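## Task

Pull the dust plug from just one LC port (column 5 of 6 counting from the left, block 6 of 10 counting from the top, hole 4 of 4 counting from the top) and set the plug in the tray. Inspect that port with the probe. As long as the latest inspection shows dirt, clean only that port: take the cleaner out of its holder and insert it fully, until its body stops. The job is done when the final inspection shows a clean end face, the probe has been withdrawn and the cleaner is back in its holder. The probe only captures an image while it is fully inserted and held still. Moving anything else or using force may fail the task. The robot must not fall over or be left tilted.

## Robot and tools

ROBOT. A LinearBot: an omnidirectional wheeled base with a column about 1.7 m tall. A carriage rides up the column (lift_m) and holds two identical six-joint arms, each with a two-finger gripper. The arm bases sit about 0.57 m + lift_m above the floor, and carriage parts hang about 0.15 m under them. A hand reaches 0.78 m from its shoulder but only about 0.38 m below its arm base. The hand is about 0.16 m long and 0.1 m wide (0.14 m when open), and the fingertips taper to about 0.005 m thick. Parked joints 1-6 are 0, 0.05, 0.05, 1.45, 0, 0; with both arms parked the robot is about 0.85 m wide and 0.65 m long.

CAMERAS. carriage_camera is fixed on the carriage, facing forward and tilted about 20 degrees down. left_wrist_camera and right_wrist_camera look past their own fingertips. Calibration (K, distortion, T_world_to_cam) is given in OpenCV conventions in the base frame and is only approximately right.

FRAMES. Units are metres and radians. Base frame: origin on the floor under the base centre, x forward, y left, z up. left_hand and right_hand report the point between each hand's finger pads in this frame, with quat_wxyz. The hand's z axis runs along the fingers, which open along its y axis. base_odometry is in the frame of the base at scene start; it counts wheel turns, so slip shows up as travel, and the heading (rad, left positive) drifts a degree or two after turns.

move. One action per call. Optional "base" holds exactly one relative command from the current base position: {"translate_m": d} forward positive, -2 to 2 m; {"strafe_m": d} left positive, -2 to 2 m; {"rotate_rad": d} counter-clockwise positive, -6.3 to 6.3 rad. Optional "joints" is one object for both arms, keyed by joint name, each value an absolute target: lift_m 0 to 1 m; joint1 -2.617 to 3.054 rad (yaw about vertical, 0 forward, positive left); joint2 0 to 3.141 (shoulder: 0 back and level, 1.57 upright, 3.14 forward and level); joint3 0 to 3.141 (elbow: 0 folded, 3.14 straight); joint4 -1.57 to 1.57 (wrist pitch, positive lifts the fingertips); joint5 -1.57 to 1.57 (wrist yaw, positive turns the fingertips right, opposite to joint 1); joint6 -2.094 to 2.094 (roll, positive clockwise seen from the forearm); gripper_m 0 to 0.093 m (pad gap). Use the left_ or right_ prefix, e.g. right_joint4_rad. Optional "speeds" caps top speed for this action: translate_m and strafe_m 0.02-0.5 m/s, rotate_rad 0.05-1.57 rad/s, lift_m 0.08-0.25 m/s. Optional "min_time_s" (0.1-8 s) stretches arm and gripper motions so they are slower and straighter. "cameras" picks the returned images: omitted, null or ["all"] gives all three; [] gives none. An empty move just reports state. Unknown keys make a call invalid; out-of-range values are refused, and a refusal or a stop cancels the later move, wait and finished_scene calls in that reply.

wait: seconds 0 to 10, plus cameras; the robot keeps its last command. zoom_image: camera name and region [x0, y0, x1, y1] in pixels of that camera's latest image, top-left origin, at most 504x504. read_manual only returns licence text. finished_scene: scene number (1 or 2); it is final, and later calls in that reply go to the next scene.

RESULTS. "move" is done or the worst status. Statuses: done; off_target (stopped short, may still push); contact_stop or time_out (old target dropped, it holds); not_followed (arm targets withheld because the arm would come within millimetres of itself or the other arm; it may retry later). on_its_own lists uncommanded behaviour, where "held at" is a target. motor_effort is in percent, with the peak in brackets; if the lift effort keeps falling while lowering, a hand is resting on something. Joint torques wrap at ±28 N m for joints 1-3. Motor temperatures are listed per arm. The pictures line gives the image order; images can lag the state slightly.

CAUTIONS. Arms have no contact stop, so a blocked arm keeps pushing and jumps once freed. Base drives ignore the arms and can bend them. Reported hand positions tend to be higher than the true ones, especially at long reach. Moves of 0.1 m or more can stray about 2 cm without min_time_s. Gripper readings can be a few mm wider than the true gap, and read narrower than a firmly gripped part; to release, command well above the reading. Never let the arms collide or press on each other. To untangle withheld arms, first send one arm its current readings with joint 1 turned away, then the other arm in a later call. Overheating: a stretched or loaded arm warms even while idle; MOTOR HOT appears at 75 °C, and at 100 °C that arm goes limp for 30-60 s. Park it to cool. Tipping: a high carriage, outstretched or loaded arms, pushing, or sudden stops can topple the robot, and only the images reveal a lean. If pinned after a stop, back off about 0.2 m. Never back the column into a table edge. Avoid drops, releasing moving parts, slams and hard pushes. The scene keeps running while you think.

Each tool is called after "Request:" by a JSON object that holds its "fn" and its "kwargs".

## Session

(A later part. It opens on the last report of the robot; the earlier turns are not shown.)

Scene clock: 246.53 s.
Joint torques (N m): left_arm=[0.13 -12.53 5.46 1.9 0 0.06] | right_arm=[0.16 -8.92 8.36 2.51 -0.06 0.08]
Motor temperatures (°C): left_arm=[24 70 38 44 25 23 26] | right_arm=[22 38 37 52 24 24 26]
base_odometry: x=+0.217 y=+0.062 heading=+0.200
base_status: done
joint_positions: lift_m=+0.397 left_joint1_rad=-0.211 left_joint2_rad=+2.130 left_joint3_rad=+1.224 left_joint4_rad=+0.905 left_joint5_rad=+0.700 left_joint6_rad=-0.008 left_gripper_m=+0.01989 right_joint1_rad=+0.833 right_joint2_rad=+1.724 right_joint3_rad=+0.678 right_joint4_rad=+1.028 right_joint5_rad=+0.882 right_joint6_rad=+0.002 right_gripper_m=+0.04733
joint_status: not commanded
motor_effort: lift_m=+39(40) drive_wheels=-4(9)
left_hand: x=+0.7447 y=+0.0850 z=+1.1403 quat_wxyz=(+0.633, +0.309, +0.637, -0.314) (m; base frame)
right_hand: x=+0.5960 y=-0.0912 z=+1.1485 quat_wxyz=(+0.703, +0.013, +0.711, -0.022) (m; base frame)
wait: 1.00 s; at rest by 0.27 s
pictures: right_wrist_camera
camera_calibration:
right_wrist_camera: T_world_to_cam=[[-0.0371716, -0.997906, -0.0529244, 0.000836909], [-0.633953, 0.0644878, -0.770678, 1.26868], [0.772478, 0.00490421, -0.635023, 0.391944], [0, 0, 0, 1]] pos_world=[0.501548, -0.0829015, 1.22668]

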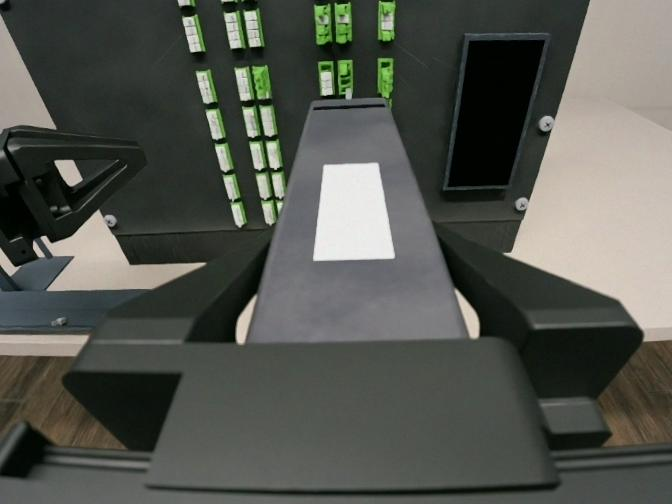

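Request:
{"fn": "move", "kwargs": {"base": {"strafe_m":0.002}, "joints": {"right_joint5_rad":0.87}, "speeds": {"strafe_m":0.02}, "cameras": []}}

Request:
{"fn": "wait", "kwargs": {"seconds": 1, "cameras": ["right_wrist_camera"]}}

Request:
{"fn": "zoom_image", "kwargs": {"camera": "right_wrist_camera", "region": [335, 70, 365, 100]}}

Scene clock: 247.43 s.
Joint torques (N m): left_arm=[0.05 -12.44 5.46 1.91 0 0.07] | right_arm=[0.17 -8.94 8.4 2.54 -0.09 0.11]
Motor temperatures (°C): left_arm=[24 70 38 44 25 23 26] | right_arm=[22 38 37 52 24 24 26]
move: done
base_odometry: x=+0.217 y=+0.064 heading=+0.200
base_status: done
joint_positions: lift_m=+0.397 left_joint1_rad=-0.210 left_joint2_rad=+2.130 left_joint3_rad=+1.224 left_joint4_rad=+0.905 left_joint5_rad=+0.700 left_joint6_rad=-0.008 left_gripper_m=+0.01989 right_joint1_rad=+0.834 right_joint2_rad=+1.724 right_joint3_rad=+0.678 right_joint4_rad=+1.028 right_joint5_rad=+0.879 right_joint6_rad=+0.002 right_gripper_m=+0.04733
joint_status: all done
motor_effort: lift_m=+39(40) drive_wheels=-5(10)
left_hand: x=+0.7450 y=+0.0856 z=+1.1403 quat_wxyz=(+0.634, +0.308, +0.637, -0.313) (m; base frame)
right_hand: x=+0.5960 y=-0.0904 z=+1.1485 quat_wxyz=(+0.703, +0.012, +0.711, -0.020) (m; base frame)
pictures: none
No camera images: "cameras" was empty.

Scene clock: 248.43 s.
Joint torques (N m): left_arm=[0.02 -12.53 5.44 1.9 -0.01 0.07] | right_arm=[0.2 -9.05 8.49 2.41 -0.08 0.1]
Motor temperatures (°C): left_arm=[24 70 38 44 25 23 26] | right_arm=[22 38 37 52 24 24 26]
base_odometry: x=+0.217 y=+0.064 heading=+0.200
base_status: done
joint_positions: lift_m=+0.397 left_joint1_rad=-0.210 left_joint2_rad=+2.130 left_joint3_rad=+1.224 left_joint4_rad=+0.905 left_joint5_rad=+0.700 left_joint6_rad=-0.008 left_gripper_m=+0.01989 right_joint1_rad=+0.834 right_joint2_rad=+1.724 right_joint3_rad=+0.678 right_joint4_rad=+1.028 right_joint5_rad=+0.878 right_joint6_rad=+0.002 right_gripper_m=+0.04733
joint_status: all done
motor_effort: lift_m=+39(40) drive_wheels=-5(10)
left_hand: x=+0.7450 y=+0.0856 z=+1.1403 quat_wxyz=(+0.634, +0.308, +0.637, -0.313) (m; base frame)
right_hand: x=+0.5960 y=-0.0903 z=+1.1485 quat_wxyz=(+0.703, +0.012, +0.711, -0.020) (m; base frame)
wait: 1.00 s; at rest by 0.27 s
pictures: right_wrist_camera
camera_calibration:
right_wrist_camera: T_world_to_cam=[[-0.0325572, -0.998066, -0.052954, -0.00105036], [-0.634234, 0.0615788, -0.770685, 1.26849], [0.772455, 0.00849388, -0.635012, 0.392322], [0, 0, 0, 1]] pos_world=[0.501437, -0.082493, 1.22668]

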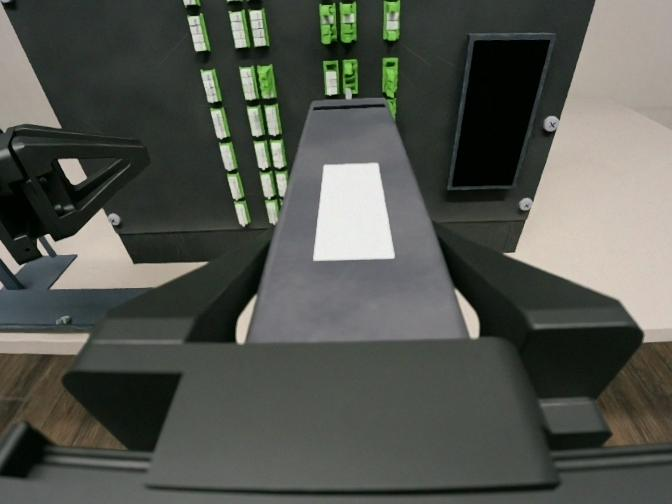

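Scaled by 16.800 from the camera's 672x504 image, which has a finer 960x720 frame.

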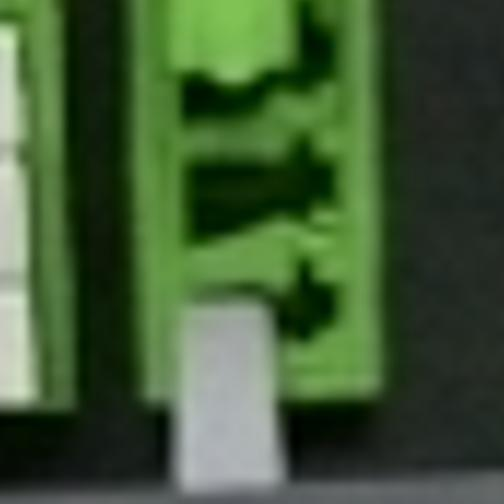

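Request:
{"fn": "move", "kwargs": {"base": {"rotate_rad":-0.0012}, "joints": {"right_joint5_rad":0.878}, "speeds": {"rotate_rad":0.05}, "cameras": []}}

Request:
{"fn": "move", "kwargs": {"base": {"translate_m":0.001}, "speeds": {"translate_m":0.02}, "cameras": []}}

Request:
{"fn": "wait", "kwargs": {"seconds": 1, "cameras": ["right_wrist_camera"]}}

Request:
{"fn": "zoom_image", "kwargs": {"camera": "right_wrist_camera", "region": [335, 70, 365, 100]}}

Scene clock: 249.10 s.
Joint torques (N m): left_arm=[-0.02 -12.48 5.39 1.89 0.01 0.07] | right_arm=[0.05 -8.54 8.18 2.45 -0.01 0.08]
Motor temperatures (°C): left_arm=[24 70 38 44 25 23 26] | right_arm=[22 38 37 52 24 24 26]
move: done
base_odometry: x=+0.217 y=+0.063 heading=+0.199
base_status: done
joint_positions: lift_m=+0.397 left_joint1_rad=-0.210 left_joint2_rad=+2.130 left_joint3_rad=+1.224 left_joint4_rad=+0.905 left_joint5_rad=+0.700 left_joint6_rad=-0.008 left_gripper_m=+0.01989 right_joint1_rad=+0.834 right_joint2_rad=+1.724 right_joint3_rad=+0.678 right_joint4_rad=+1.028 right_joint5_rad=+0.879 right_joint6_rad=+0.002 right_gripper_m=+0.04733
joint_status: all done
motor_effort: lift_m=+39(39) drive_wheels=-4(5)
left_hand: x=+0.7450 y=+0.0856 z=+1.1403 quat_wxyz=(+0.634, +0.308, +0.637, -0.313) (m; base frame)
right_hand: x=+0.5960 y=-0.0904 z=+1.1485 quat_wxyz=(+0.703, +0.012, +0.711, -0.020) (m; base frame)
pictures: none
No camera images: "cameras" was empty.

Scene clock: 249.57 s.
Joint torques (N m): left_arm=[-0.02 -12.48 5.46 1.89 0.02 0.07] | right_arm=[0.02 -8.84 8.18 2.52 0.03 0.08]
Motor temperatures (°C): left_arm=[24 70 38 44 25 23 26] | right_arm=[22 38 37 52 24 24 26]
move: done
base_odometry: x=+0.218 y=+0.063 heading=+0.198
base_status: done
joint_positions: lift_m=+0.397 left_joint1_rad=-0.210 left_joint2_rad=+2.130 left_joint3_rad=+1.224 left_joint4_rad=+0.905 left_joint5_rad=+0.700 left_joint6_rad=-0.008 left_gripper_m=+0.01989 right_joint1_rad=+0.834 right_joint2_rad=+1.724 right_joint3_rad=+0.678 right_joint4_rad=+1.028 right_joint5_rad=+0.879 right_joint6_rad=+0.002 right_gripper_m=+0.04733
joint_status: not commanded
motor_effort: lift_m=+39(40) drive_wheels=-4(9)
left_hand: x=+0.7450 y=+0.0856 z=+1.1402 quat_wxyz=(+0.633, +0.308, +0.637, -0.314) (m; base frame)
right_hand: x=+0.5960 y=-0.0904 z=+1.1484 quat_wxyz=(+0.703, +0.012, +0.711, -0.020) (m; base frame)
pictures: none
No camera images: "cameras" was empty.

Scene clock: 250.57 s.
Joint torques (N m): left_arm=[0.02 -12.52 5.45 1.91 -0.01 0.06] | right_arm=[0.14 -8.81 8.49 2.47 0.01 0.08]
Motor temperatures (°C): left_arm=[24 70 38 44 25 23 26] | right_arm=[22 38 37 52 24 24 26]
base_odometry: x=+0.218 y=+0.063 heading=+0.198
base_status: done
joint_positions: lift_m=+0.397 left_joint1_rad=-0.210 left_joint2_rad=+2.130 left_joint3_rad=+1.224 left_joint4_rad=+0.905 left_joint5_rad=+0.700 left_joint6_rad=-0.008 left_gripper_m=+0.01989 right_joint1_rad=+0.834 right_joint2_rad=+1.724 right_joint3_rad=+0.678 right_joint4_rad=+1.028 right_joint5_rad=+0.879 right_joint6_rad=+0.002 right_gripper_m=+0.04733
joint_status: not commanded
motor_effort: lift_m=+39(40) drive_wheels=+1(9)
left_hand: x=+0.7450 y=+0.0856 z=+1.1402 quat_wxyz=(+0.633, +0.308, +0.637, -0.314) (m; base frame)
right_hand: x=+0.5960 y=-0.0904 z=+1.1484 quat_wxyz=(+0.703, +0.012, +0.711, -0.020) (m; base frame)
wait: 1.00 s; at rest by 0.27 s
pictures: right_wrist_camera
camera_calibration:
right_wrist_camera: T_world_to_cam=[[-0.0330198, -0.998064, -0.0527044, -0.00112493], [-0.634424, 0.0616778, -0.770521, 1.2684], [0.77228, 0.00799442, -0.635232, 0.392637], [0, 0, 0, 1]] pos_world=[0.501438, -0.0824935, 1.22668]

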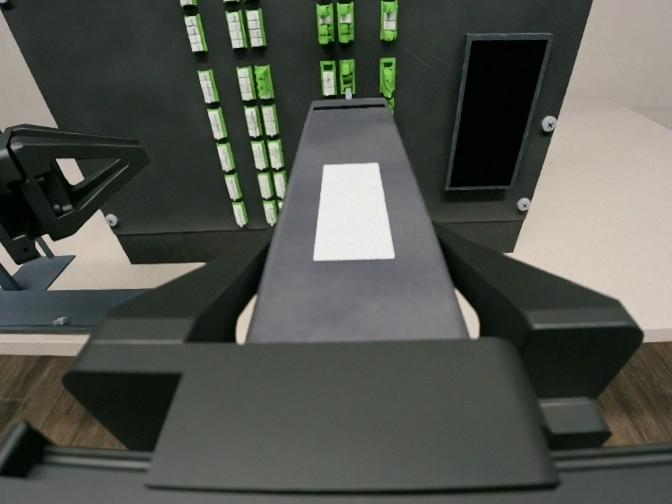

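Scaled by 16.800 from the camera's 672x504 image, which has a finer 960x720 frame.

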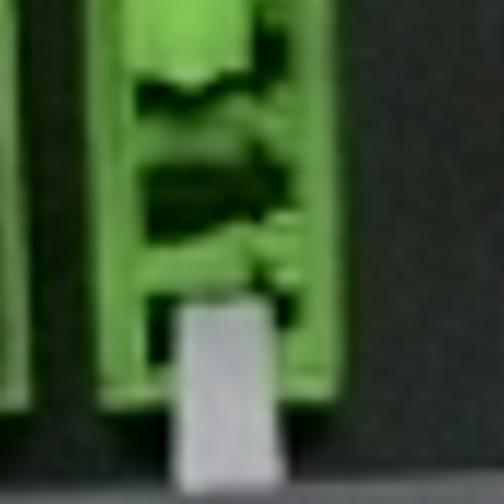

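Request:
{"fn": "move", "kwargs": {"base": {"strafe_m":0.0006}, "speeds": {"strafe_m":0.02}, "cameras": []}}

Request:
{"fn": "wait", "kwargs": {"seconds": 1, "cameras": ["right_wrist_camera"]}}

Request:
{"fn": "zoom_image", "kwargs": {"camera": "right_wrist_camera", "region": [335, 70, 365, 100]}}

Scene clock: 251.30 s.
Joint torques (N m): left_arm=[0.02 -12.55 5.44 1.88 -0.01 0.08] | right_arm=[0.25 -8.73 8.51 2.43 -0.03 0.08]
Motor temperatures (°C): left_arm=[24 70 38 44 25 23 26] | right_arm=[22 38 37 52 24 24 26]
move: done
base_odometry: x=+0.218 y=+0.064 heading=+0.198
base_status: done
joint_positions: lift_m=+0.397 left_joint1_rad=-0.210 left_joint2_rad=+2.130 left_joint3_rad=+1.224 left_joint4_rad=+0.905 left_joint5_rad=+0.700 left_joint6_rad=-0.008 left_gripper_m=+0.01989 right_joint1_rad=+0.834 right_joint2_rad=+1.724 right_joint3_rad=+0.678 right_joint4_rad=+1.028 right_joint5_rad=+0.879 right_joint6_rad=+0.002 right_gripper_m=+0.04733
joint_status: not commanded
motor_effort: lift_m=+39(39) drive_wheels=-6(8)
left_hand: x=+0.7450 y=+0.0856 z=+1.1402 quat_wxyz=(+0.633, +0.308, +0.637, -0.314) (m; base frame)
right_hand: x=+0.5960 y=-0.0904 z=+1.1484 quat_wxyz=(+0.703, +0.012, +0.711, -0.020) (m; base frame)
pictures: none
No camera images: "cameras" was empty.

Scene clock: 252.30 s.
Joint torques (N m): left_arm=[-0.01 -12.51 5.45 1.91 0 0.07] | right_arm=[0.02 -8.85 8.29 2.46 -0.05 0.08]
Motor temperatures (°C): left_arm=[24 71 38 44 25 23 26] | right_arm=[22 38 37 52 24 24 26]
base_odometry: x=+0.218 y=+0.064 heading=+0.198
base_status: done
joint_positions: lift_m=+0.397 left_joint1_rad=-0.210 left_joint2_rad=+2.130 left_joint3_rad=+1.224 left_joint4_rad=+0.905 left_joint5_rad=+0.700 left_joint6_rad=-0.008 left_gripper_m=+0.01989 right_joint1_rad=+0.834 right_joint2_rad=+1.724 right_joint3_rad=+0.678 right_joint4_rad=+1.028 right_joint5_rad=+0.879 right_joint6_rad=+0.002 right_gripper_m=+0.04733
joint_status: not commanded
motor_effort: lift_m=+40(39) drive_wheels=-6(8)
left_hand: x=+0.7450 y=+0.0856 z=+1.1402 quat_wxyz=(+0.633, +0.308, +0.637, -0.314) (m; base frame)
right_hand: x=+0.5960 y=-0.0904 z=+1.1484 quat_wxyz=(+0.703, +0.012, +0.711, -0.020) (m; base frame)
wait: 1.00 s; at rest by 0.27 s
pictures: right_wrist_camera
camera_calibration:
right_wrist_camera: T_world_to_cam=[[-0.0330198, -0.998064, -0.0527044, -0.00112493], [-0.634424, 0.0616778, -0.770521, 1.2684], [0.77228, 0.00799442, -0.635232, 0.392637], [0, 0, 0, 1]] pos_world=[0.501438, -0.0824935, 1.22668]

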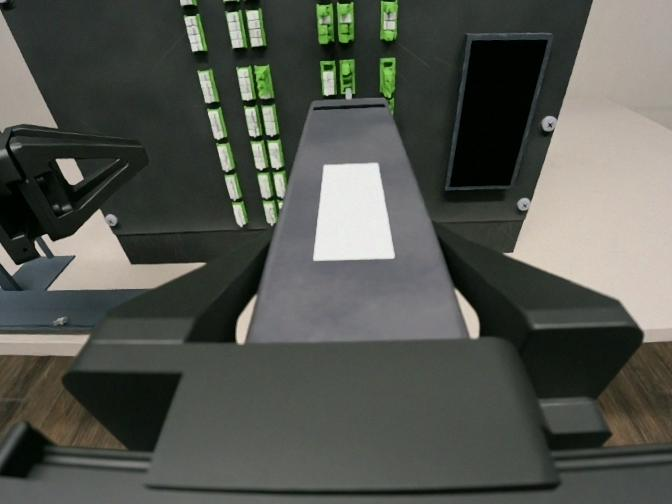

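Scaled by 16.800 from the camera's 672x504 image, which has a finer 960x720 frame.

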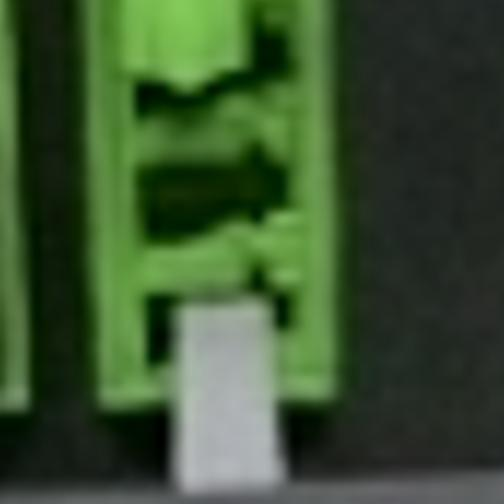

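Request:
{"fn": "move", "kwargs": {"base": {"strafe_m":0.0006}, "speeds": {"strafe_m":0.02}, "cameras": []}}

Request:
{"fn": "wait", "kwargs": {"seconds": 1, "cameras": ["right_wrist_camera"]}}

Request:
{"fn": "zoom_image", "kwargs": {"camera": "right_wrist_camera", "region": [335, 70, 365, 100]}}

Scene clock: 253.03 s.
Joint torques (N m): left_arm=[-0.02 -12.53 5.48 1.9 -0.01 0.08] | right_arm=[0.28 -8.73 8.38 2.49 0.04 0.05]
Motor temperatures (°C): left_arm=[24 71 38 44 25 23 26] | right_arm=[22 38 37 52 24 24 26]
move: done
base_odometry: x=+0.218 y=+0.064 heading=+0.197
base_status: done
joint_positions: lift_m=+0.397 left_joint1_rad=-0.210 left_joint2_rad=+2.130 left_joint3_rad=+1.224 left_joint4_rad=+0.905 left_joint5_rad=+0.700 left_joint6_rad=-0.008 left_gripper_m=+0.01989 right_joint1_rad=+0.834 right_joint2_rad=+1.724 right_joint3_rad=+0.678 right_joint4_rad=+1.028 right_joint5_rad=+0.879 right_joint6_rad=+0.002 right_gripper_m=+0.04733
joint_status: not commanded
motor_effort: lift_m=+39(40) drive_wheels=-7(9)
left_hand: x=+0.7450 y=+0.0856 z=+1.1402 quat_wxyz=(+0.633, +0.308, +0.637, -0.314) (m; base frame)
right_hand: x=+0.5960 y=-0.0904 z=+1.1484 quat_wxyz=(+0.703, +0.012, +0.711, -0.020) (m; base frame)
pictures: none
No camera images: "cameras" was empty.

Scene clock: 254.03 s.
Joint torques (N m): left_arm=[0.02 -12.52 5.42 1.9 0.01 0.08] | right_arm=[0.21 -8.83 8.32 2.49 0.01 0.11]
Motor temperatures (°C): left_arm=[24 71 38 44 25 23 26] | right_arm=[22 38 37 52 24 24 26]
base_odometry: x=+0.218 y=+0.064 heading=+0.197
base_status: done
joint_positions: lift_m=+0.397 left_joint1_rad=-0.210 left_joint2_rad=+2.130 left_joint3_rad=+1.224 left_joint4_rad=+0.905 left_joint5_rad=+0.700 left_joint6_rad=-0.008 left_gripper_m=+0.01989 right_joint1_rad=+0.834 right_joint2_rad=+1.724 right_joint3_rad=+0.678 right_joint4_rad=+1.028 right_joint5_rad=+0.879 right_joint6_rad=+0.002 right_gripper_m=+0.04733
joint_status: not commanded
motor_effort: lift_m=+40(40) drive_wheels=-6(9)
left_hand: x=+0.7450 y=+0.0856 z=+1.1402 quat_wxyz=(+0.633, +0.308, +0.637, -0.314) (m; base frame)
right_hand: x=+0.5960 y=-0.0904 z=+1.1484 quat_wxyz=(+0.703, +0.012, +0.711, -0.020) (m; base frame)
wait: 1.00 s; at rest by 0.27 s
pictures: right_wrist_camera
camera_calibration:
right_wrist_camera: T_world_to_cam=[[-0.0330198, -0.998064, -0.0527044, -0.00112493], [-0.634424, 0.0616778, -0.770521, 1.2684], [0.77228, 0.00799442, -0.635232, 0.392637], [0, 0, 0, 1]] pos_world=[0.501438, -0.0824935, 1.22668]

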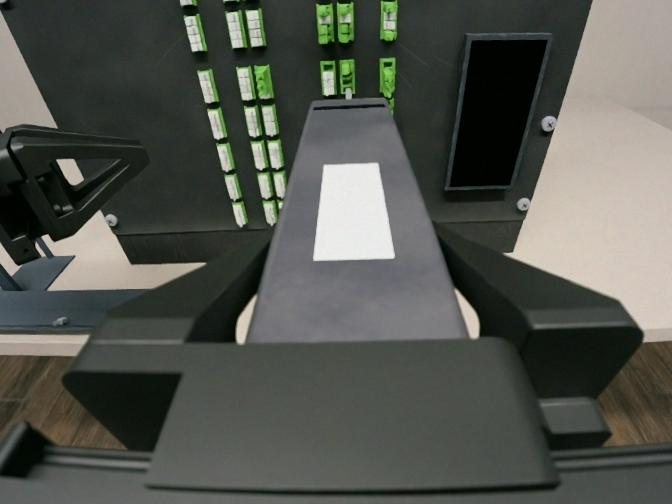

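Scaled by 16.800 from the camera's 672x504 image, which has a finer 960x720 frame.

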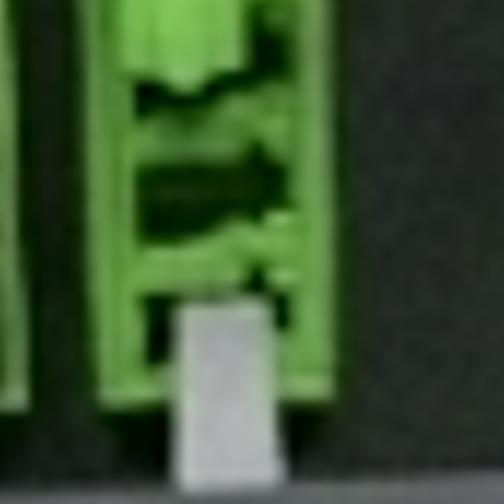

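Request:
{"fn": "move", "kwargs": {"base": {"rotate_rad":0.0015}, "speeds": {"rotate_rad":0.05}, "cameras": []}}

Request:
{"fn": "wait", "kwargs": {"seconds": 1, "cameras": ["right_wrist_camera"]}}

Request:
{"fn": "zoom_image", "kwargs": {"camera": "right_wrist_camera", "region": [335, 70, 365, 100]}}

Scene clock: 254.77 s.
Joint torques (N m): left_arm=[-0.01 -12.55 5.41 1.9 0 0.07] | right_arm=[0.34 -9.05 8.35 2.47 0.02 0.07]
Motor temperatures (°C): left_arm=[24 71 38 44 25 23 26] | right_arm=[22 38 37 52 24 24 26]
move: done
base_odometry: x=+0.218 y=+0.064 heading=+0.198
base_status: done
joint_positions: lift_m=+0.397 left_joint1_rad=-0.210 left_joint2_rad=+2.130 left_joint3_rad=+1.224 left_joint4_rad=+0.905 left_joint5_rad=+0.700 left_joint6_rad=-0.008 left_gripper_m=+0.01989 right_joint1_rad=+0.834 right_joint2_rad=+1.724 right_joint3_rad=+0.678 right_joint4_rad=+1.028 right_joint5_rad=+0.879 right_joint6_rad=+0.002 right_gripper_m=+0.04733
joint_status: not commanded
motor_effort: lift_m=+40(40) drive_wheels=-6(7)
left_hand: x=+0.7450 y=+0.0856 z=+1.1402 quat_wxyz=(+0.633, +0.308, +0.637, -0.314) (m; base frame)
right_hand: x=+0.5960 y=-0.0904 z=+1.1484 quat_wxyz=(+0.703, +0.012, +0.711, -0.020) (m; base frame)
pictures: none
No camera images: "cameras" was empty.

Scene clock: 255.77 s.
Joint torques (N m): left_arm=[0.03 -12.52 5.44 1.91 -0.01 0.06] | right_arm=[0.06 -8.9 8.28 2.43 0.05 0.05]
Motor temperatures (°C): left_arm=[24 71 38 44 25 23 26] | right_arm=[22 38 37 52 24 24 26]
base_odometry: x=+0.218 y=+0.064 heading=+0.198
base_status: done
joint_positions: lift_m=+0.397 left_joint1_rad=-0.210 left_joint2_rad=+2.130 left_joint3_rad=+1.224 left_joint4_rad=+0.905 left_joint5_rad=+0.700 left_joint6_rad=-0.008 left_gripper_m=+0.01989 right_joint1_rad=+0.834 right_joint2_rad=+1.724 right_joint3_rad=+0.678 right_joint4_rad=+1.028 right_joint5_rad=+0.879 right_joint6_rad=+0.002 right_gripper_m=+0.04733
joint_status: not commanded
motor_effort: lift_m=+39(40) drive_wheels=-6(7)
left_hand: x=+0.7450 y=+0.0856 z=+1.1402 quat_wxyz=(+0.633, +0.308, +0.637, -0.314) (m; base frame)
right_hand: x=+0.5960 y=-0.0904 z=+1.1484 quat_wxyz=(+0.703, +0.012, +0.711, -0.020) (m; base frame)
wait: 1.00 s; at rest by 0.27 s
pictures: right_wrist_camera
camera_calibration:
right_wrist_camera: T_world_to_cam=[[-0.0330198, -0.998064, -0.0527044, -0.00112493], [-0.634424, 0.0616778, -0.770521, 1.2684], [0.77228, 0.00799442, -0.635232, 0.392637], [0, 0, 0, 1]] pos_world=[0.501438, -0.0824935, 1.22668]

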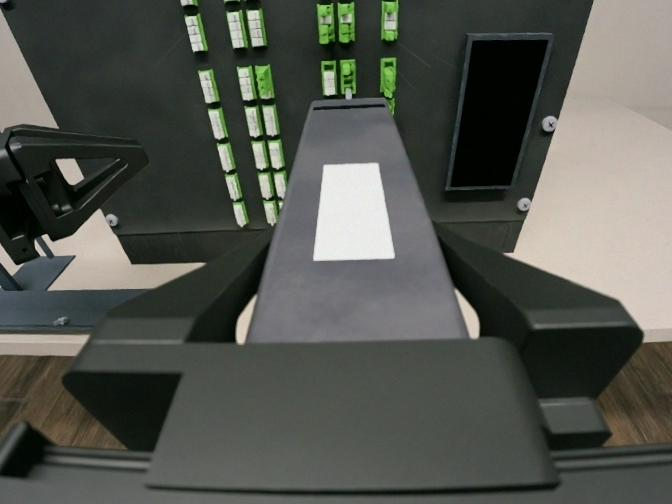

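Scaled by 16.800 from the camera's 672x504 image, which has a finer 960x720 frame.

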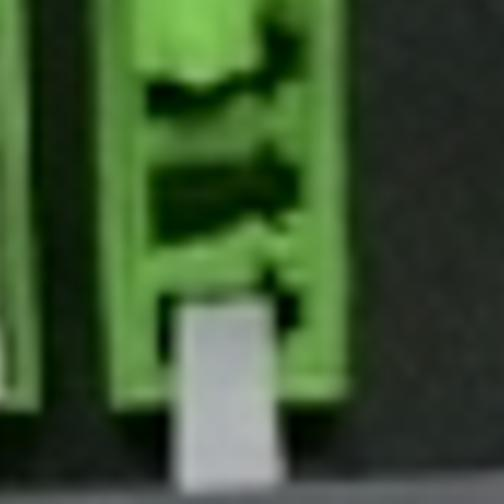

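Request:
{"fn": "move", "kwargs": {"base": {"rotate_rad":0.0015}, "speeds": {"rotate_rad":0.05}, "cameras": []}}

Request:
{"fn": "wait", "kwargs": {"seconds": 1, "cameras": ["right_wrist_camera"]}}

Request:
{"fn": "zoom_image", "kwargs": {"camera": "right_wrist_camera", "region": [335, 70, 365, 100]}}

Scene clock: 256.53 s.
Joint torques (N m): left_arm=[0.02 -12.52 5.46 1.9 0.01 0.06] | right_arm=[0.21 -8.8 8.49 2.42 -0.04 0.02]
Motor temperatures (°C): left_arm=[24 71 38 44 25 23 26] | right_arm=[22 38 37 52 24 24 26]
move: done
base_odometry: x=+0.218 y=+0.064 heading=+0.199
base_status: done
joint_positions: lift_m=+0.397 left_joint1_rad=-0.210 left_joint2_rad=+2.130 left_joint3_rad=+1.224 left_joint4_rad=+0.905 left_joint5_rad=+0.700 left_joint6_rad=-0.008 left_gripper_m=+0.01989 right_joint1_rad=+0.834 right_joint2_rad=+1.724 right_joint3_rad=+0.678 right_joint4_rad=+1.028 right_joint5_rad=+0.879 right_joint6_rad=+0.002 right_gripper_m=+0.04733
joint_status: not commanded
motor_effort: lift_m=+39(40) drive_wheels=-7(7)
left_hand: x=+0.7450 y=+0.0856 z=+1.1402 quat_wxyz=(+0.633, +0.308, +0.637, -0.314) (m; base frame)
right_hand: x=+0.5960 y=-0.0904 z=+1.1484 quat_wxyz=(+0.703, +0.012, +0.711, -0.020) (m; base frame)
pictures: none
No camera images: "cameras" was empty.

Scene clock: 257.53 s.
Joint torques (N m): left_arm=[0.06 -12.53 5.41 1.9 0.01 0.08] | right_arm=[0.13 -8.81 8.39 2.43 -0.03 0.05]
Motor temperatures (°C): left_arm=[24 71 38 44 25 23 26] | right_arm=[22 38 37 52 24 24 26]
base_odometry: x=+0.218 y=+0.064 heading=+0.199
base_status: done
joint_positions: lift_m=+0.397 left_joint1_rad=-0.210 left_joint2_rad=+2.130 left_joint3_rad=+1.224 left_joint4_rad=+0.905 left_joint5_rad=+0.700 left_joint6_rad=-0.008 left_gripper_m=+0.01989 right_joint1_rad=+0.834 right_joint2_rad=+1.724 right_joint3_rad=+0.678 right_joint4_rad=+1.028 right_joint5_rad=+0.879 right_joint6_rad=+0.002 right_gripper_m=+0.04733
joint_status: not commanded
motor_effort: lift_m=+39(40) drive_wheels=-7(7)
left_hand: x=+0.7450 y=+0.0856 z=+1.1402 quat_wxyz=(+0.633, +0.308, +0.637, -0.314) (m; base frame)
right_hand: x=+0.5960 y=-0.0904 z=+1.1484 quat_wxyz=(+0.703, +0.012, +0.711, -0.020) (m; base frame)
wait: 1.00 s; at rest by 0.27 s
pictures: right_wrist_camera
camera_calibration:
right_wrist_camera: T_world_to_cam=[[-0.0330198, -0.998064, -0.0527044, -0.00112493], [-0.634424, 0.0616778, -0.770521, 1.2684], [0.77228, 0.00799442, -0.635232, 0.392637], [0, 0, 0, 1]] pos_world=[0.501438, -0.0824935, 1.22668]

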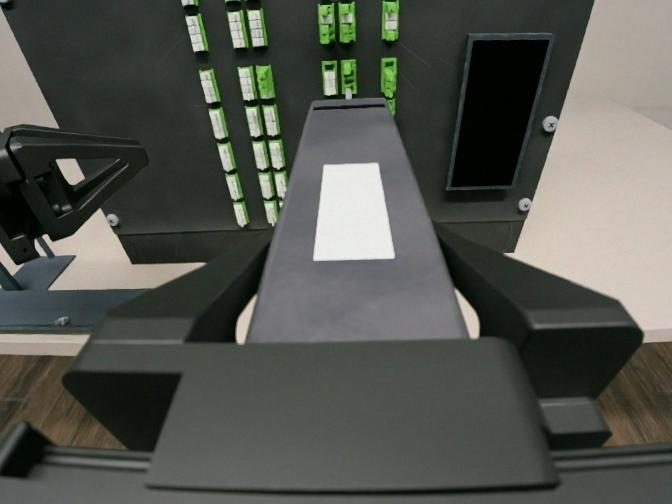

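Scaled by 16.800 from the camera's 672x504 image, which has a finer 960x720 frame.

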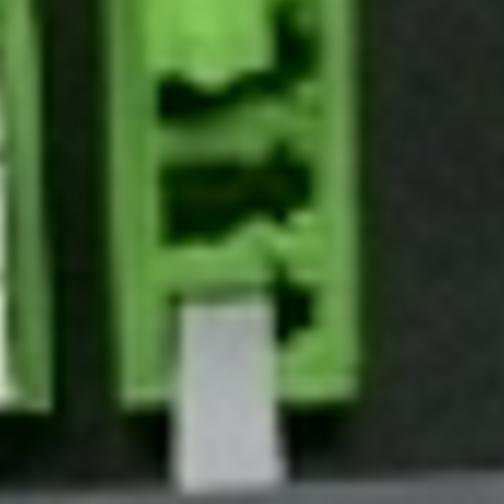

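Request:
{"fn": "move", "kwargs": {"base": {"translate_m":0.0012}, "speeds": {"translate_m":0.02}, "cameras": []}}

Request:
{"fn": "wait", "kwargs": {"seconds": 1, "cameras": ["right_wrist_camera","left_wrist_camera"]}}

Request:
{"fn": "zoom_image", "kwargs": {"camera": "right_wrist_camera", "region": [335, 70, 365, 100]}}

Request:
{"fn": "zoom_image", "kwargs": {"camera": "left_wrist_camera", "region": [365, 75, 415, 125]}}

Scene clock: 258.47 s.
Joint torques (N m): left_arm=[0.02 -12.46 5.44 1.92 0.01 0.07] | right_arm=[0.08 -8.91 8.65 2.46 -0.01 0.09]
Motor temperatures (°C): left_arm=[24 71 38 44 25 23 26] | right_arm=[22 38 37 52 24 24 26]
move: done
base_odometry: x=+0.219 y=+0.064 heading=+0.199
base_status: done
joint_positions: lift_m=+0.397 left_joint1_rad=-0.210 left_joint2_rad=+2.130 left_joint3_rad=+1.224 left_joint4_rad=+0.904 left_joint5_rad=+0.700 left_joint6_rad=-0.008 left_gripper_m=+0.01989 right_joint1_rad=+0.834 right_joint2_rad=+1.724 right_joint3_rad=+0.678 right_joint4_rad=+1.028 right_joint5_rad=+0.879 right_joint6_rad=+0.002 right_gripper_m=+0.04733
joint_status: not commanded
motor_effort: lift_m=+39(40) drive_wheels=+3(14)
left_hand: x=+0.7450 y=+0.0856 z=+1.1400 quat_wxyz=(+0.633, +0.308, +0.637, -0.314) (m; base frame)
right_hand: x=+0.5960 y=-0.0905 z=+1.1485 quat_wxyz=(+0.703, +0.012, +0.711, -0.020) (m; base frame)
pictures: none
No camera images: "cameras" was empty.

Scene clock: 259.47 s.
Joint torques (N m): left_arm=[0.01 -12.49 5.42 1.92 0 0.07] | right_arm=[0.12 -8.83 8.5 2.45 -0.03 0.09]
Motor temperatures (°C): left_arm=[24 71 38 44 25 23 26] | right_arm=[22 38 37 52 24 24 26]
base_odometry: x=+0.219 y=+0.064 heading=+0.199
base_status: done
joint_positions: lift_m=+0.397 left_joint1_rad=-0.210 left_joint2_rad=+2.130 left_joint3_rad=+1.224 left_joint4_rad=+0.904 left_joint5_rad=+0.700 left_joint6_rad=-0.008 left_gripper_m=+0.01989 right_joint1_rad=+0.834 right_joint2_rad=+1.724 right_joint3_rad=+0.678 right_joint4_rad=+1.028 right_joint5_rad=+0.879 right_joint6_rad=+0.002 right_gripper_m=+0.04733
joint_status: not commanded
motor_effort: lift_m=+39(40) drive_wheels=-6(14)
left_hand: x=+0.7450 y=+0.0856 z=+1.1400 quat_wxyz=(+0.633, +0.308, +0.637, -0.314) (m; base frame)
right_hand: x=+0.5960 y=-0.0905 z=+1.1485 quat_wxyz=(+0.703, +0.012, +0.711, -0.020) (m; base frame)
wait: 1.00 s; at rest by 0.27 s
pictures: left_wrist_camera, right_wrist_camera
camera_calibration:
left_wrist_camera: T_world_to_cam=[[-0.799872, -0.600148, -0.00518927, 0.650968], [-0.32711, 0.443186, -0.834617, 1.1728], [0.503194, -0.665889, -0.550806, 0.432298], [0, 0, 0, 1]] pos_world=[0.686794, 0.158774, 1.22033]
right_wrist_camera: T_world_to_cam=[[-0.0337566, -0.998024, -0.0530025, -0.000487813], [-0.634163, 0.0623784, -0.770679, 1.26853], [0.772462, 0.00759674, -0.635016, 0.392247], [0, 0, 0, 1]] pos_world=[0.50144, -0.0825952, 1.22668]

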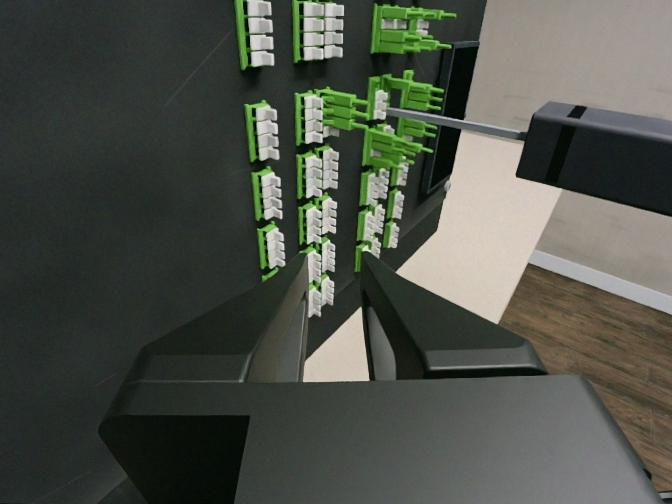

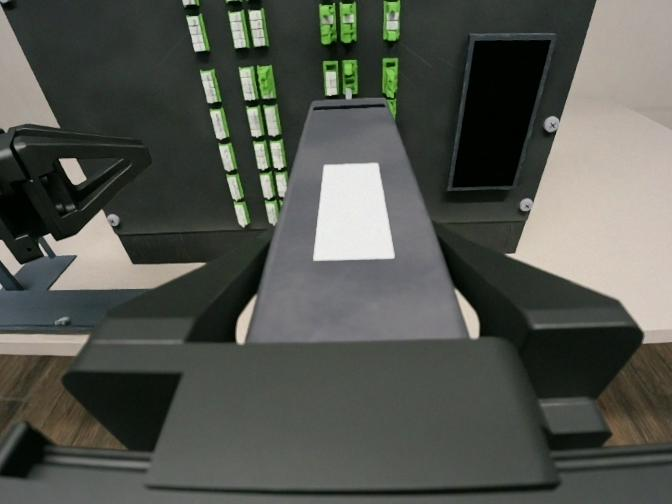

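Scaled by 16.800 from the camera's 672x504 image, which has a finer 960x720 frame.

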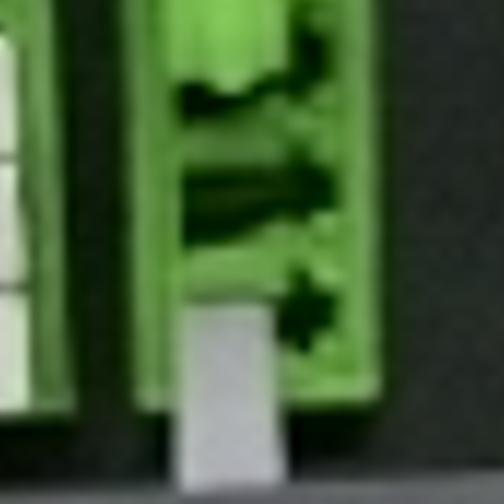

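Scaled by 10.080 from the camera's 672x504 image, which has a finer 960x720 frame.

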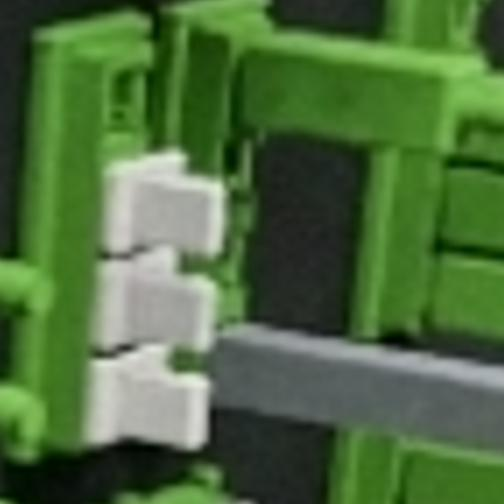

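Request:
{"fn": "move", "kwargs": {"base": {"rotate_rad":-0.0013}, "speeds": {"rotate_rad":0.05,"lift_m":0.08}, "cameras": []}}

Request:
{"fn": "wait", "kwargs": {"seconds": 1, "cameras": ["right_wrist_camera","left_wrist_camera"]}}

Request:
{"fn": "zoom_image", "kwargs": {"camera": "right_wrist_camera", "region": [335, 70, 365, 100]}}

Request:
{"fn": "zoom_image", "kwargs": {"camera": "left_wrist_camera", "region": [365, 75, 415, 125]}}

"speeds": lift_m has a speed but no command beside it: command lift_m too, or leave its speed out
Scene clock: 259.97 s.
Joint torques (N m): left_arm=[0.03 -12.56 5.39 1.9 0.01 0.07] | right_arm=[0.03 -8.96 8.46 2.44 -0.02 0.02]
Motor temperatures (°C): left_arm=[24 71 38 44 25 23 26] | right_arm=[22 38 37 52 24 24 26]
base_odometry: x=+0.219 y=+0.064 heading=+0.199
base_status: done
joint_positions: lift_m=+0.397 left_joint1_rad=-0.210 left_joint2_rad=+2.130 left_joint3_rad=+1.224 left_joint4_rad=+0.904 left_joint5_rad=+0.700 left_joint6_rad=-0.008 left_gripper_m=+0.01989 right_joint1_rad=+0.834 right_joint2_rad=+1.724 right_joint3_rad=+0.678 right_joint4_rad=+1.028 right_joint5_rad=+0.879 right_joint6_rad=+0.002 right_gripper_m=+0.04733
joint_status: not commanded
motor_effort: lift_m=+39(40) drive_wheels=-6(14)
left_hand: x=+0.7450 y=+0.0856 z=+1.1400 quat_wxyz=(+0.633, +0.308, +0.637, -0.314) (m; base frame)
right_hand: x=+0.5960 y=-0.0905 z=+1.1485 quat_wxyz=(+0.703, +0.012, +0.711, -0.020) (m; base frame)
pictures: none

not run: a call was refused earlier in this reply.

Scaled by 16.800 from the camera's 672x504 image, which has a finer 960x720 frame.

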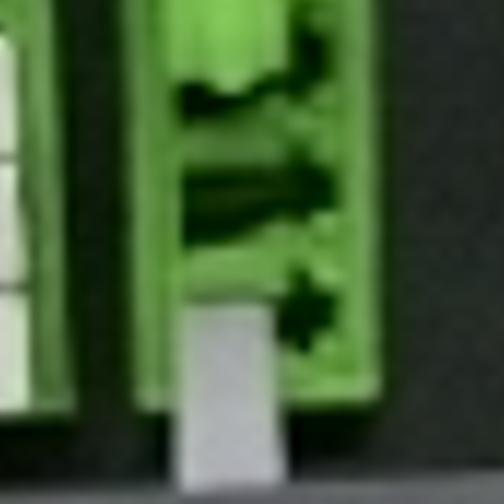

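Scaled by 10.080 from the camera's 672x504 image, which has a finer 960x720 frame.

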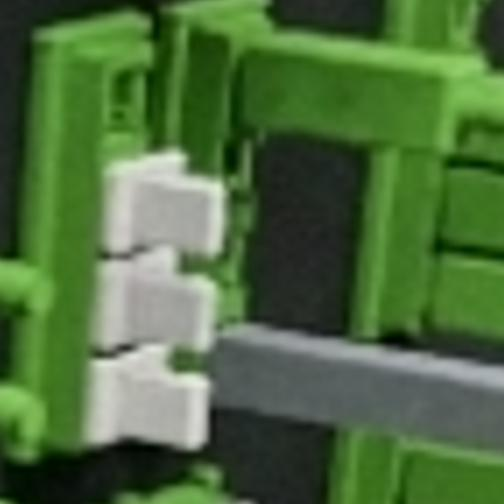

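Request:
{"fn": "move", "kwargs": {"base": {"rotate_rad":-0.0013}, "speeds": {"rotate_rad":0.05}, "cameras": []}}

Request:
{"fn": "wait", "kwargs": {"seconds": 1, "cameras": ["right_wrist_camera","left_wrist_camera"]}}

Request:
{"fn": "zoom_image", "kwargs": {"camera": "right_wrist_camera", "region": [335, 70, 365, 100]}}

Request:
{"fn": "zoom_image", "kwargs": {"camera": "left_wrist_camera", "region": [365, 75, 415, 125]}}

Scene clock: 260.60 s.
Joint torques (N m): left_arm=[0.01 -12.52 5.46 1.91 0.01 0.06] | right_arm=[0.24 -8.9 8.49 2.44 -0.06 0.04]
Motor temperatures (°C): left_arm=[24 71 38 44 25 23 26] | right_arm=[22 38 37 52 24 24 26]
move: done
base_odometry: x=+0.219 y=+0.064 heading=+0.197
base_status: done
joint_positions: lift_m=+0.397 left_joint1_rad=-0.210 left_joint2_rad=+2.130 left_joint3_rad=+1.224 left_joint4_rad=+0.904 left_joint5_rad=+0.700 left_joint6_rad=-0.008 left_gripper_m=+0.01989 right_joint1_rad=+0.834 right_joint2_rad=+1.724 right_joint3_rad=+0.678 right_joint4_rad=+1.028 right_joint5_rad=+0.880 right_joint6_rad=+0.002 right_gripper_m=+0.04733
joint_status: not commanded
motor_effort: lift_m=+39(40) drive_wheels=+1(3)
left_hand: x=+0.7450 y=+0.0857 z=+1.1400 quat_wxyz=(+0.633, +0.308, +0.637, -0.313) (m; base frame)
right_hand: x=+0.5959 y=-0.0906 z=+1.1485 quat_wxyz=(+0.703, +0.012, +0.711, -0.020) (m; base frame)
pictures: none
No camera images: "cameras" was empty.

Scene clock: 261.60 s.
Joint torques (N m): left_arm=[-0.02 -12.49 5.41 1.9 0 0.07] | right_arm=[0.01 -8.72 8.23 2.48 -0.02 0.02]
Motor temperatures (°C): left_arm=[24 71 38 44 25 23 26] | right_arm=[22 38 37 52 24 24 26]
base_odometry: x=+0.219 y=+0.064 heading=+0.197
base_status: done
joint_positions: lift_m=+0.397 left_joint1_rad=-0.210 left_joint2_rad=+2.130 left_joint3_rad=+1.224 left_joint4_rad=+0.904 left_joint5_rad=+0.700 left_joint6_rad=-0.008 left_gripper_m=+0.01989 right_joint1_rad=+0.834 right_joint2_rad=+1.724 right_joint3_rad=+0.678 right_joint4_rad=+1.028 right_joint5_rad=+0.880 right_joint6_rad=+0.002 right_gripper_m=+0.04733
joint_status: not commanded
motor_effort: lift_m=+39(40) drive_wheels=+2(3)
left_hand: x=+0.7450 y=+0.0857 z=+1.1400 quat_wxyz=(+0.633, +0.308, +0.637, -0.313) (m; base frame)
right_hand: x=+0.5959 y=-0.0906 z=+1.1485 quat_wxyz=(+0.703, +0.012, +0.711, -0.020) (m; base frame)
wait: 1.00 s; at rest by 0.27 s
pictures: left_wrist_camera, right_wrist_camera
camera_calibration:
left_wrist_camera: T_world_to_cam=[[-0.799625, -0.600477, -0.00522028, 0.65097], [-0.327265, 0.443059, -0.834623, 1.17296], [0.503485, -0.665677, -0.550797, 0.432002], [0, 0, 0, 1]] pos_world=[0.686896, 0.158774, 1.22033]
right_wrist_camera: T_world_to_cam=[[-0.0341147, -0.998013, -0.0529676, -0.000350808], [-0.634142, 0.062579, -0.77068, 1.26853], [0.772464, 0.00729746, -0.635017, 0.392222], [0, 0, 0, 1]] pos_world=[0.50144, -0.0825959, 1.22668]

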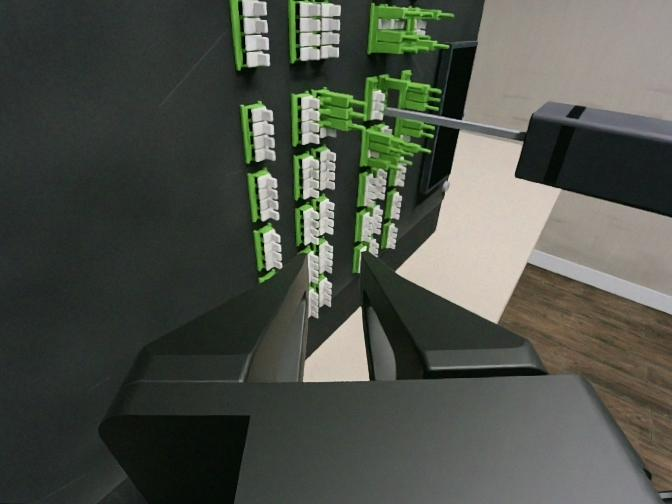

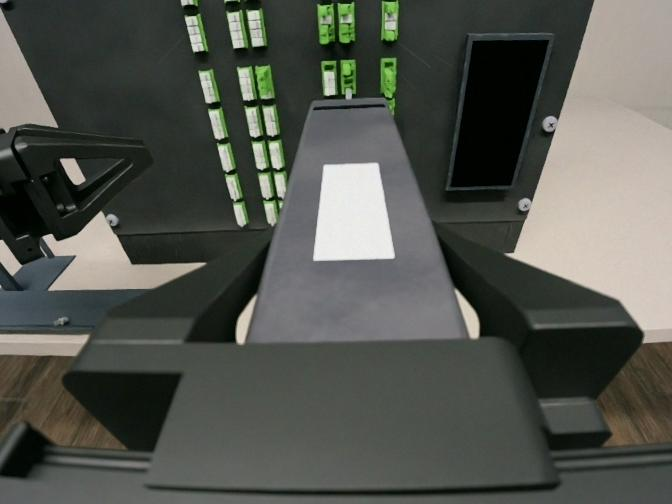

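Scaled by 16.800 from the camera's 672x504 image, which has a finer 960x720 frame.

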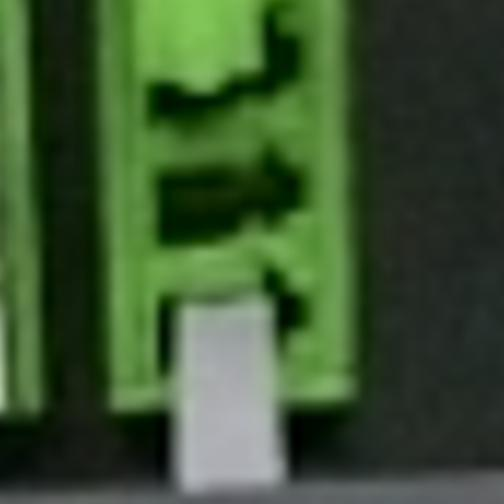

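Scaled by 10.080 from the camera's 672x504 image, which has a finer 960x720 frame.

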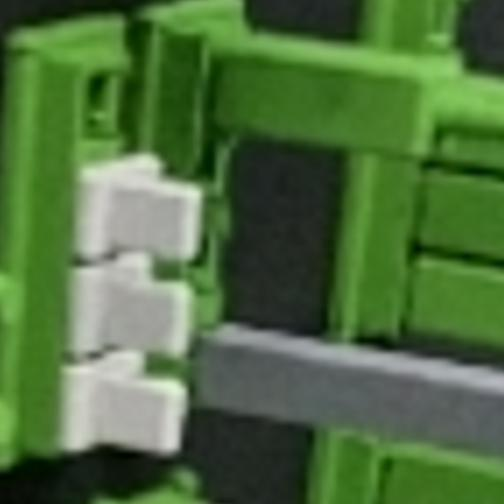

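Request:
{"fn": "move", "kwargs": {"base": {"rotate_rad":0.0009}, "speeds": {"rotate_rad":0.05}, "cameras": []}}

Request:
{"fn": "wait", "kwargs": {"seconds": 1, "cameras": ["right_wrist_camera"]}}

Request:
{"fn": "zoom_image", "kwargs": {"camera": "right_wrist_camera", "region": [335, 70, 365, 100]}}

Scene clock: 262.23 s.
Joint torques (N m): left_arm=[0.01 -12.55 5.46 1.92 0.01 0.07] | right_arm=[0.31 -8.94 8.55 2.46 0 0.07]
Motor temperatures (°C): left_arm=[24 71 38 44 25 23 26] | right_arm=[22 38 37 52 24 24 26]
move: done
base_odometry: x=+0.219 y=+0.064 heading=+0.198
base_status: done
joint_positions: lift_m=+0.397 left_joint1_rad=-0.210 left_joint2_rad=+2.130 left_joint3_rad=+1.224 left_joint4_rad=+0.904 left_joint5_rad=+0.700 left_joint6_rad=-0.008 left_gripper_m=+0.01989 right_joint1_rad=+0.834 right_joint2_rad=+1.724 right_joint3_rad=+0.678 right_joint4_rad=+1.028 right_joint5_rad=+0.880 right_joint6_rad=+0.002 right_gripper_m=+0.04733
joint_status: not commanded
motor_effort: lift_m=+39(40) drive_wheels=-5(8)
left_hand: x=+0.7450 y=+0.0857 z=+1.1400 quat_wxyz=(+0.633, +0.308, +0.637, -0.313) (m; base frame)
right_hand: x=+0.5959 y=-0.0906 z=+1.1485 quat_wxyz=(+0.703, +0.012, +0.711, -0.020) (m; base frame)
pictures: none
No camera images: "cameras" was empty.

Scene clock: 263.23 s.
Joint torques (N m): left_arm=[0.08 -12.49 5.46 1.9 0.01 0.06] | right_arm=[0.25 -8.84 8.36 2.42 -0.05 0.08]
Motor temperatures (°C): left_arm=[24 71 38 44 25 23 26] | right_arm=[22 38 37 52 24 24 26]
base_odometry: x=+0.219 y=+0.064 heading=+0.198
base_status: done
joint_positions: lift_m=+0.397 left_joint1_rad=-0.210 left_joint2_rad=+2.130 left_joint3_rad=+1.224 left_joint4_rad=+0.904 left_joint5_rad=+0.700 left_joint6_rad=-0.008 left_gripper_m=+0.01989 right_joint1_rad=+0.834 right_joint2_rad=+1.724 right_joint3_rad=+0.678 right_joint4_rad=+1.028 right_joint5_rad=+0.880 right_joint6_rad=+0.002 right_gripper_m=+0.04733
joint_status: not commanded
motor_effort: lift_m=+39(40) drive_wheels=-5(8)
left_hand: x=+0.7450 y=+0.0857 z=+1.1400 quat_wxyz=(+0.633, +0.308, +0.637, -0.313) (m; base frame)
right_hand: x=+0.5959 y=-0.0906 z=+1.1485 quat_wxyz=(+0.703, +0.012, +0.711, -0.020) (m; base frame)
wait: 1.00 s; at rest by 0.27 s
pictures: right_wrist_camera
camera_calibration:
right_wrist_camera: T_world_to_cam=[[-0.0341147, -0.998013, -0.0529676, -0.000350808], [-0.634142, 0.062579, -0.77068, 1.26853], [0.772464, 0.00729746, -0.635017, 0.392222], [0, 0, 0, 1]] pos_world=[0.50144, -0.0825959, 1.22668]

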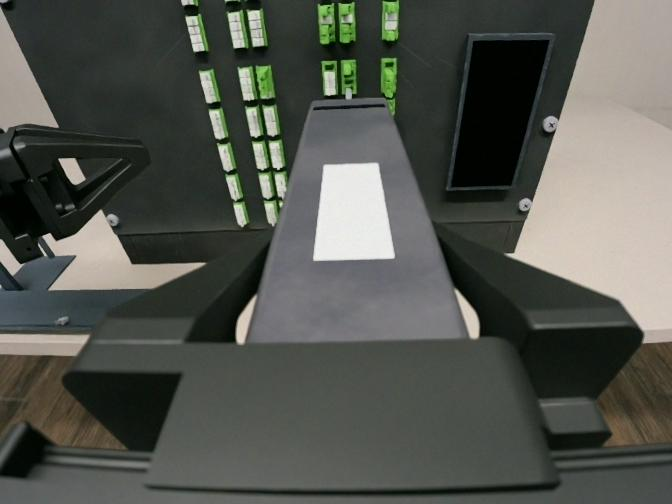

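Scaled by 16.800 from the camera's 672x504 image, which has a finer 960x720 frame.

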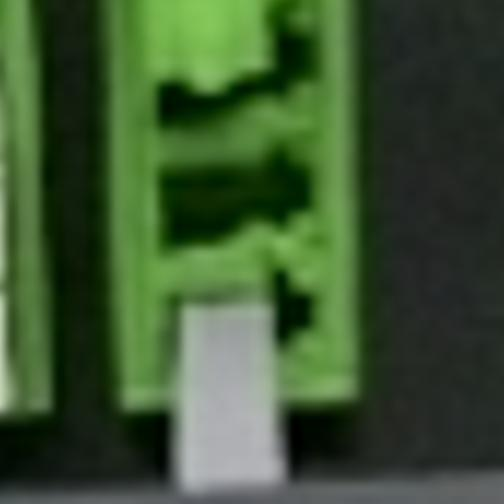

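Request:
{"fn": "move", "kwargs": {"base": {"rotate_rad":0.0009}, "speeds": {"rotate_rad":0.05}, "cameras": []}}

Request:
{"fn": "wait", "kwargs": {"seconds": 1, "cameras": ["right_wrist_camera"]}}

Request:
{"fn": "zoom_image", "kwargs": {"camera": "right_wrist_camera", "region": [335, 70, 365, 100]}}

Scene clock: 263.97 s.
Joint torques (N m): left_arm=[0.03 -12.55 5.42 1.9 0 0.07] | right_arm=[0.17 -8.83 8.5 2.45 -0.04 0.11]
Motor temperatures (°C): left_arm=[24 71 38 44 25 23 26] | right_arm=[22 38 37 52 24 24 26]
move: done
base_odometry: x=+0.219 y=+0.064 heading=+0.198
base_status: done
joint_positions: lift_m=+0.397 left_joint1_rad=-0.210 left_joint2_rad=+2.130 left_joint3_rad=+1.224 left_joint4_rad=+0.904 left_joint5_rad=+0.700 left_joint6_rad=-0.008 left_gripper_m=+0.01989 right_joint1_rad=+0.834 right_joint2_rad=+1.724 right_joint3_rad=+0.678 right_joint4_rad=+1.028 right_joint5_rad=+0.880 right_joint6_rad=+0.002 right_gripper_m=+0.04733
joint_status: not commanded
motor_effort: lift_m=+39(40) drive_wheels=-6(7)
left_hand: x=+0.7450 y=+0.0857 z=+1.1400 quat_wxyz=(+0.633, +0.308, +0.637, -0.313) (m; base frame)
right_hand: x=+0.5959 y=-0.0906 z=+1.1485 quat_wxyz=(+0.703, +0.012, +0.711, -0.020) (m; base frame)
pictures: none
No camera images: "cameras" was empty.

Scene clock: 264.97 s.
Joint torques (N m): left_arm=[-0.02 -12.57 5.44 1.92 -0.01 0.08] | right_arm=[0.35 -8.91 8.47 2.44 -0.02 0.06]
Motor temperatures (°C): left_arm=[24 71 38 45 25 23 26] | right_arm=[22 38 37 52 24 24 26]
base_odometry: x=+0.219 y=+0.064 heading=+0.198
base_status: done
joint_positions: lift_m=+0.397 left_joint1_rad=-0.210 left_joint2_rad=+2.130 left_joint3_rad=+1.224 left_joint4_rad=+0.904 left_joint5_rad=+0.700 left_joint6_rad=-0.008 left_gripper_m=+0.01989 right_joint1_rad=+0.834 right_joint2_rad=+1.724 right_joint3_rad=+0.678 right_joint4_rad=+1.028 right_joint5_rad=+0.880 right_joint6_rad=+0.002 right_gripper_m=+0.04733
joint_status: not commanded
motor_effort: lift_m=+39(40) drive_wheels=-5(7)
left_hand: x=+0.7450 y=+0.0857 z=+1.1400 quat_wxyz=(+0.633, +0.308, +0.637, -0.313) (m; base frame)
right_hand: x=+0.5959 y=-0.0906 z=+1.1485 quat_wxyz=(+0.703, +0.012, +0.711, -0.020) (m; base frame)
wait: 1.00 s; at rest by 0.27 s
pictures: right_wrist_camera
camera_calibration:
right_wrist_camera: T_world_to_cam=[[-0.0341147, -0.998013, -0.0529676, -0.000350808], [-0.634142, 0.062579, -0.77068, 1.26853], [0.772464, 0.00729746, -0.635017, 0.392222], [0, 0, 0, 1]] pos_world=[0.50144, -0.0825959, 1.22668]

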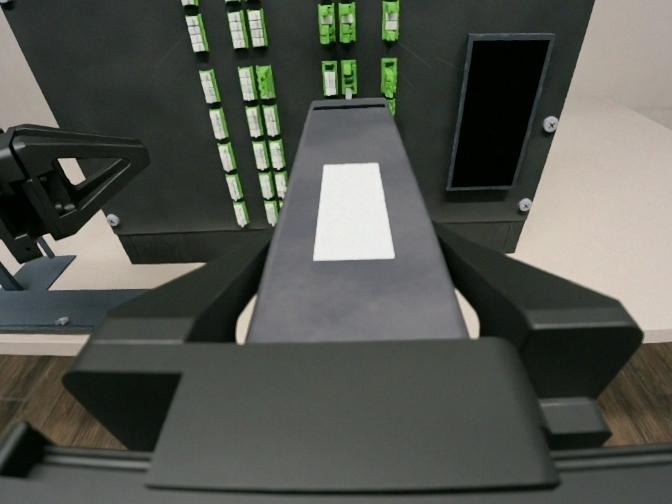

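Scaled by 16.800 from the camera's 672x504 image, which has a finer 960x720 frame.

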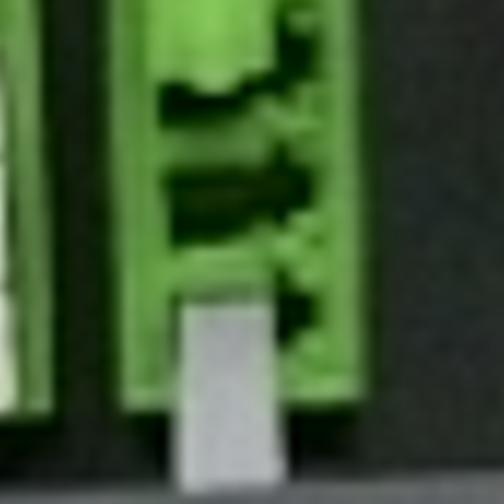

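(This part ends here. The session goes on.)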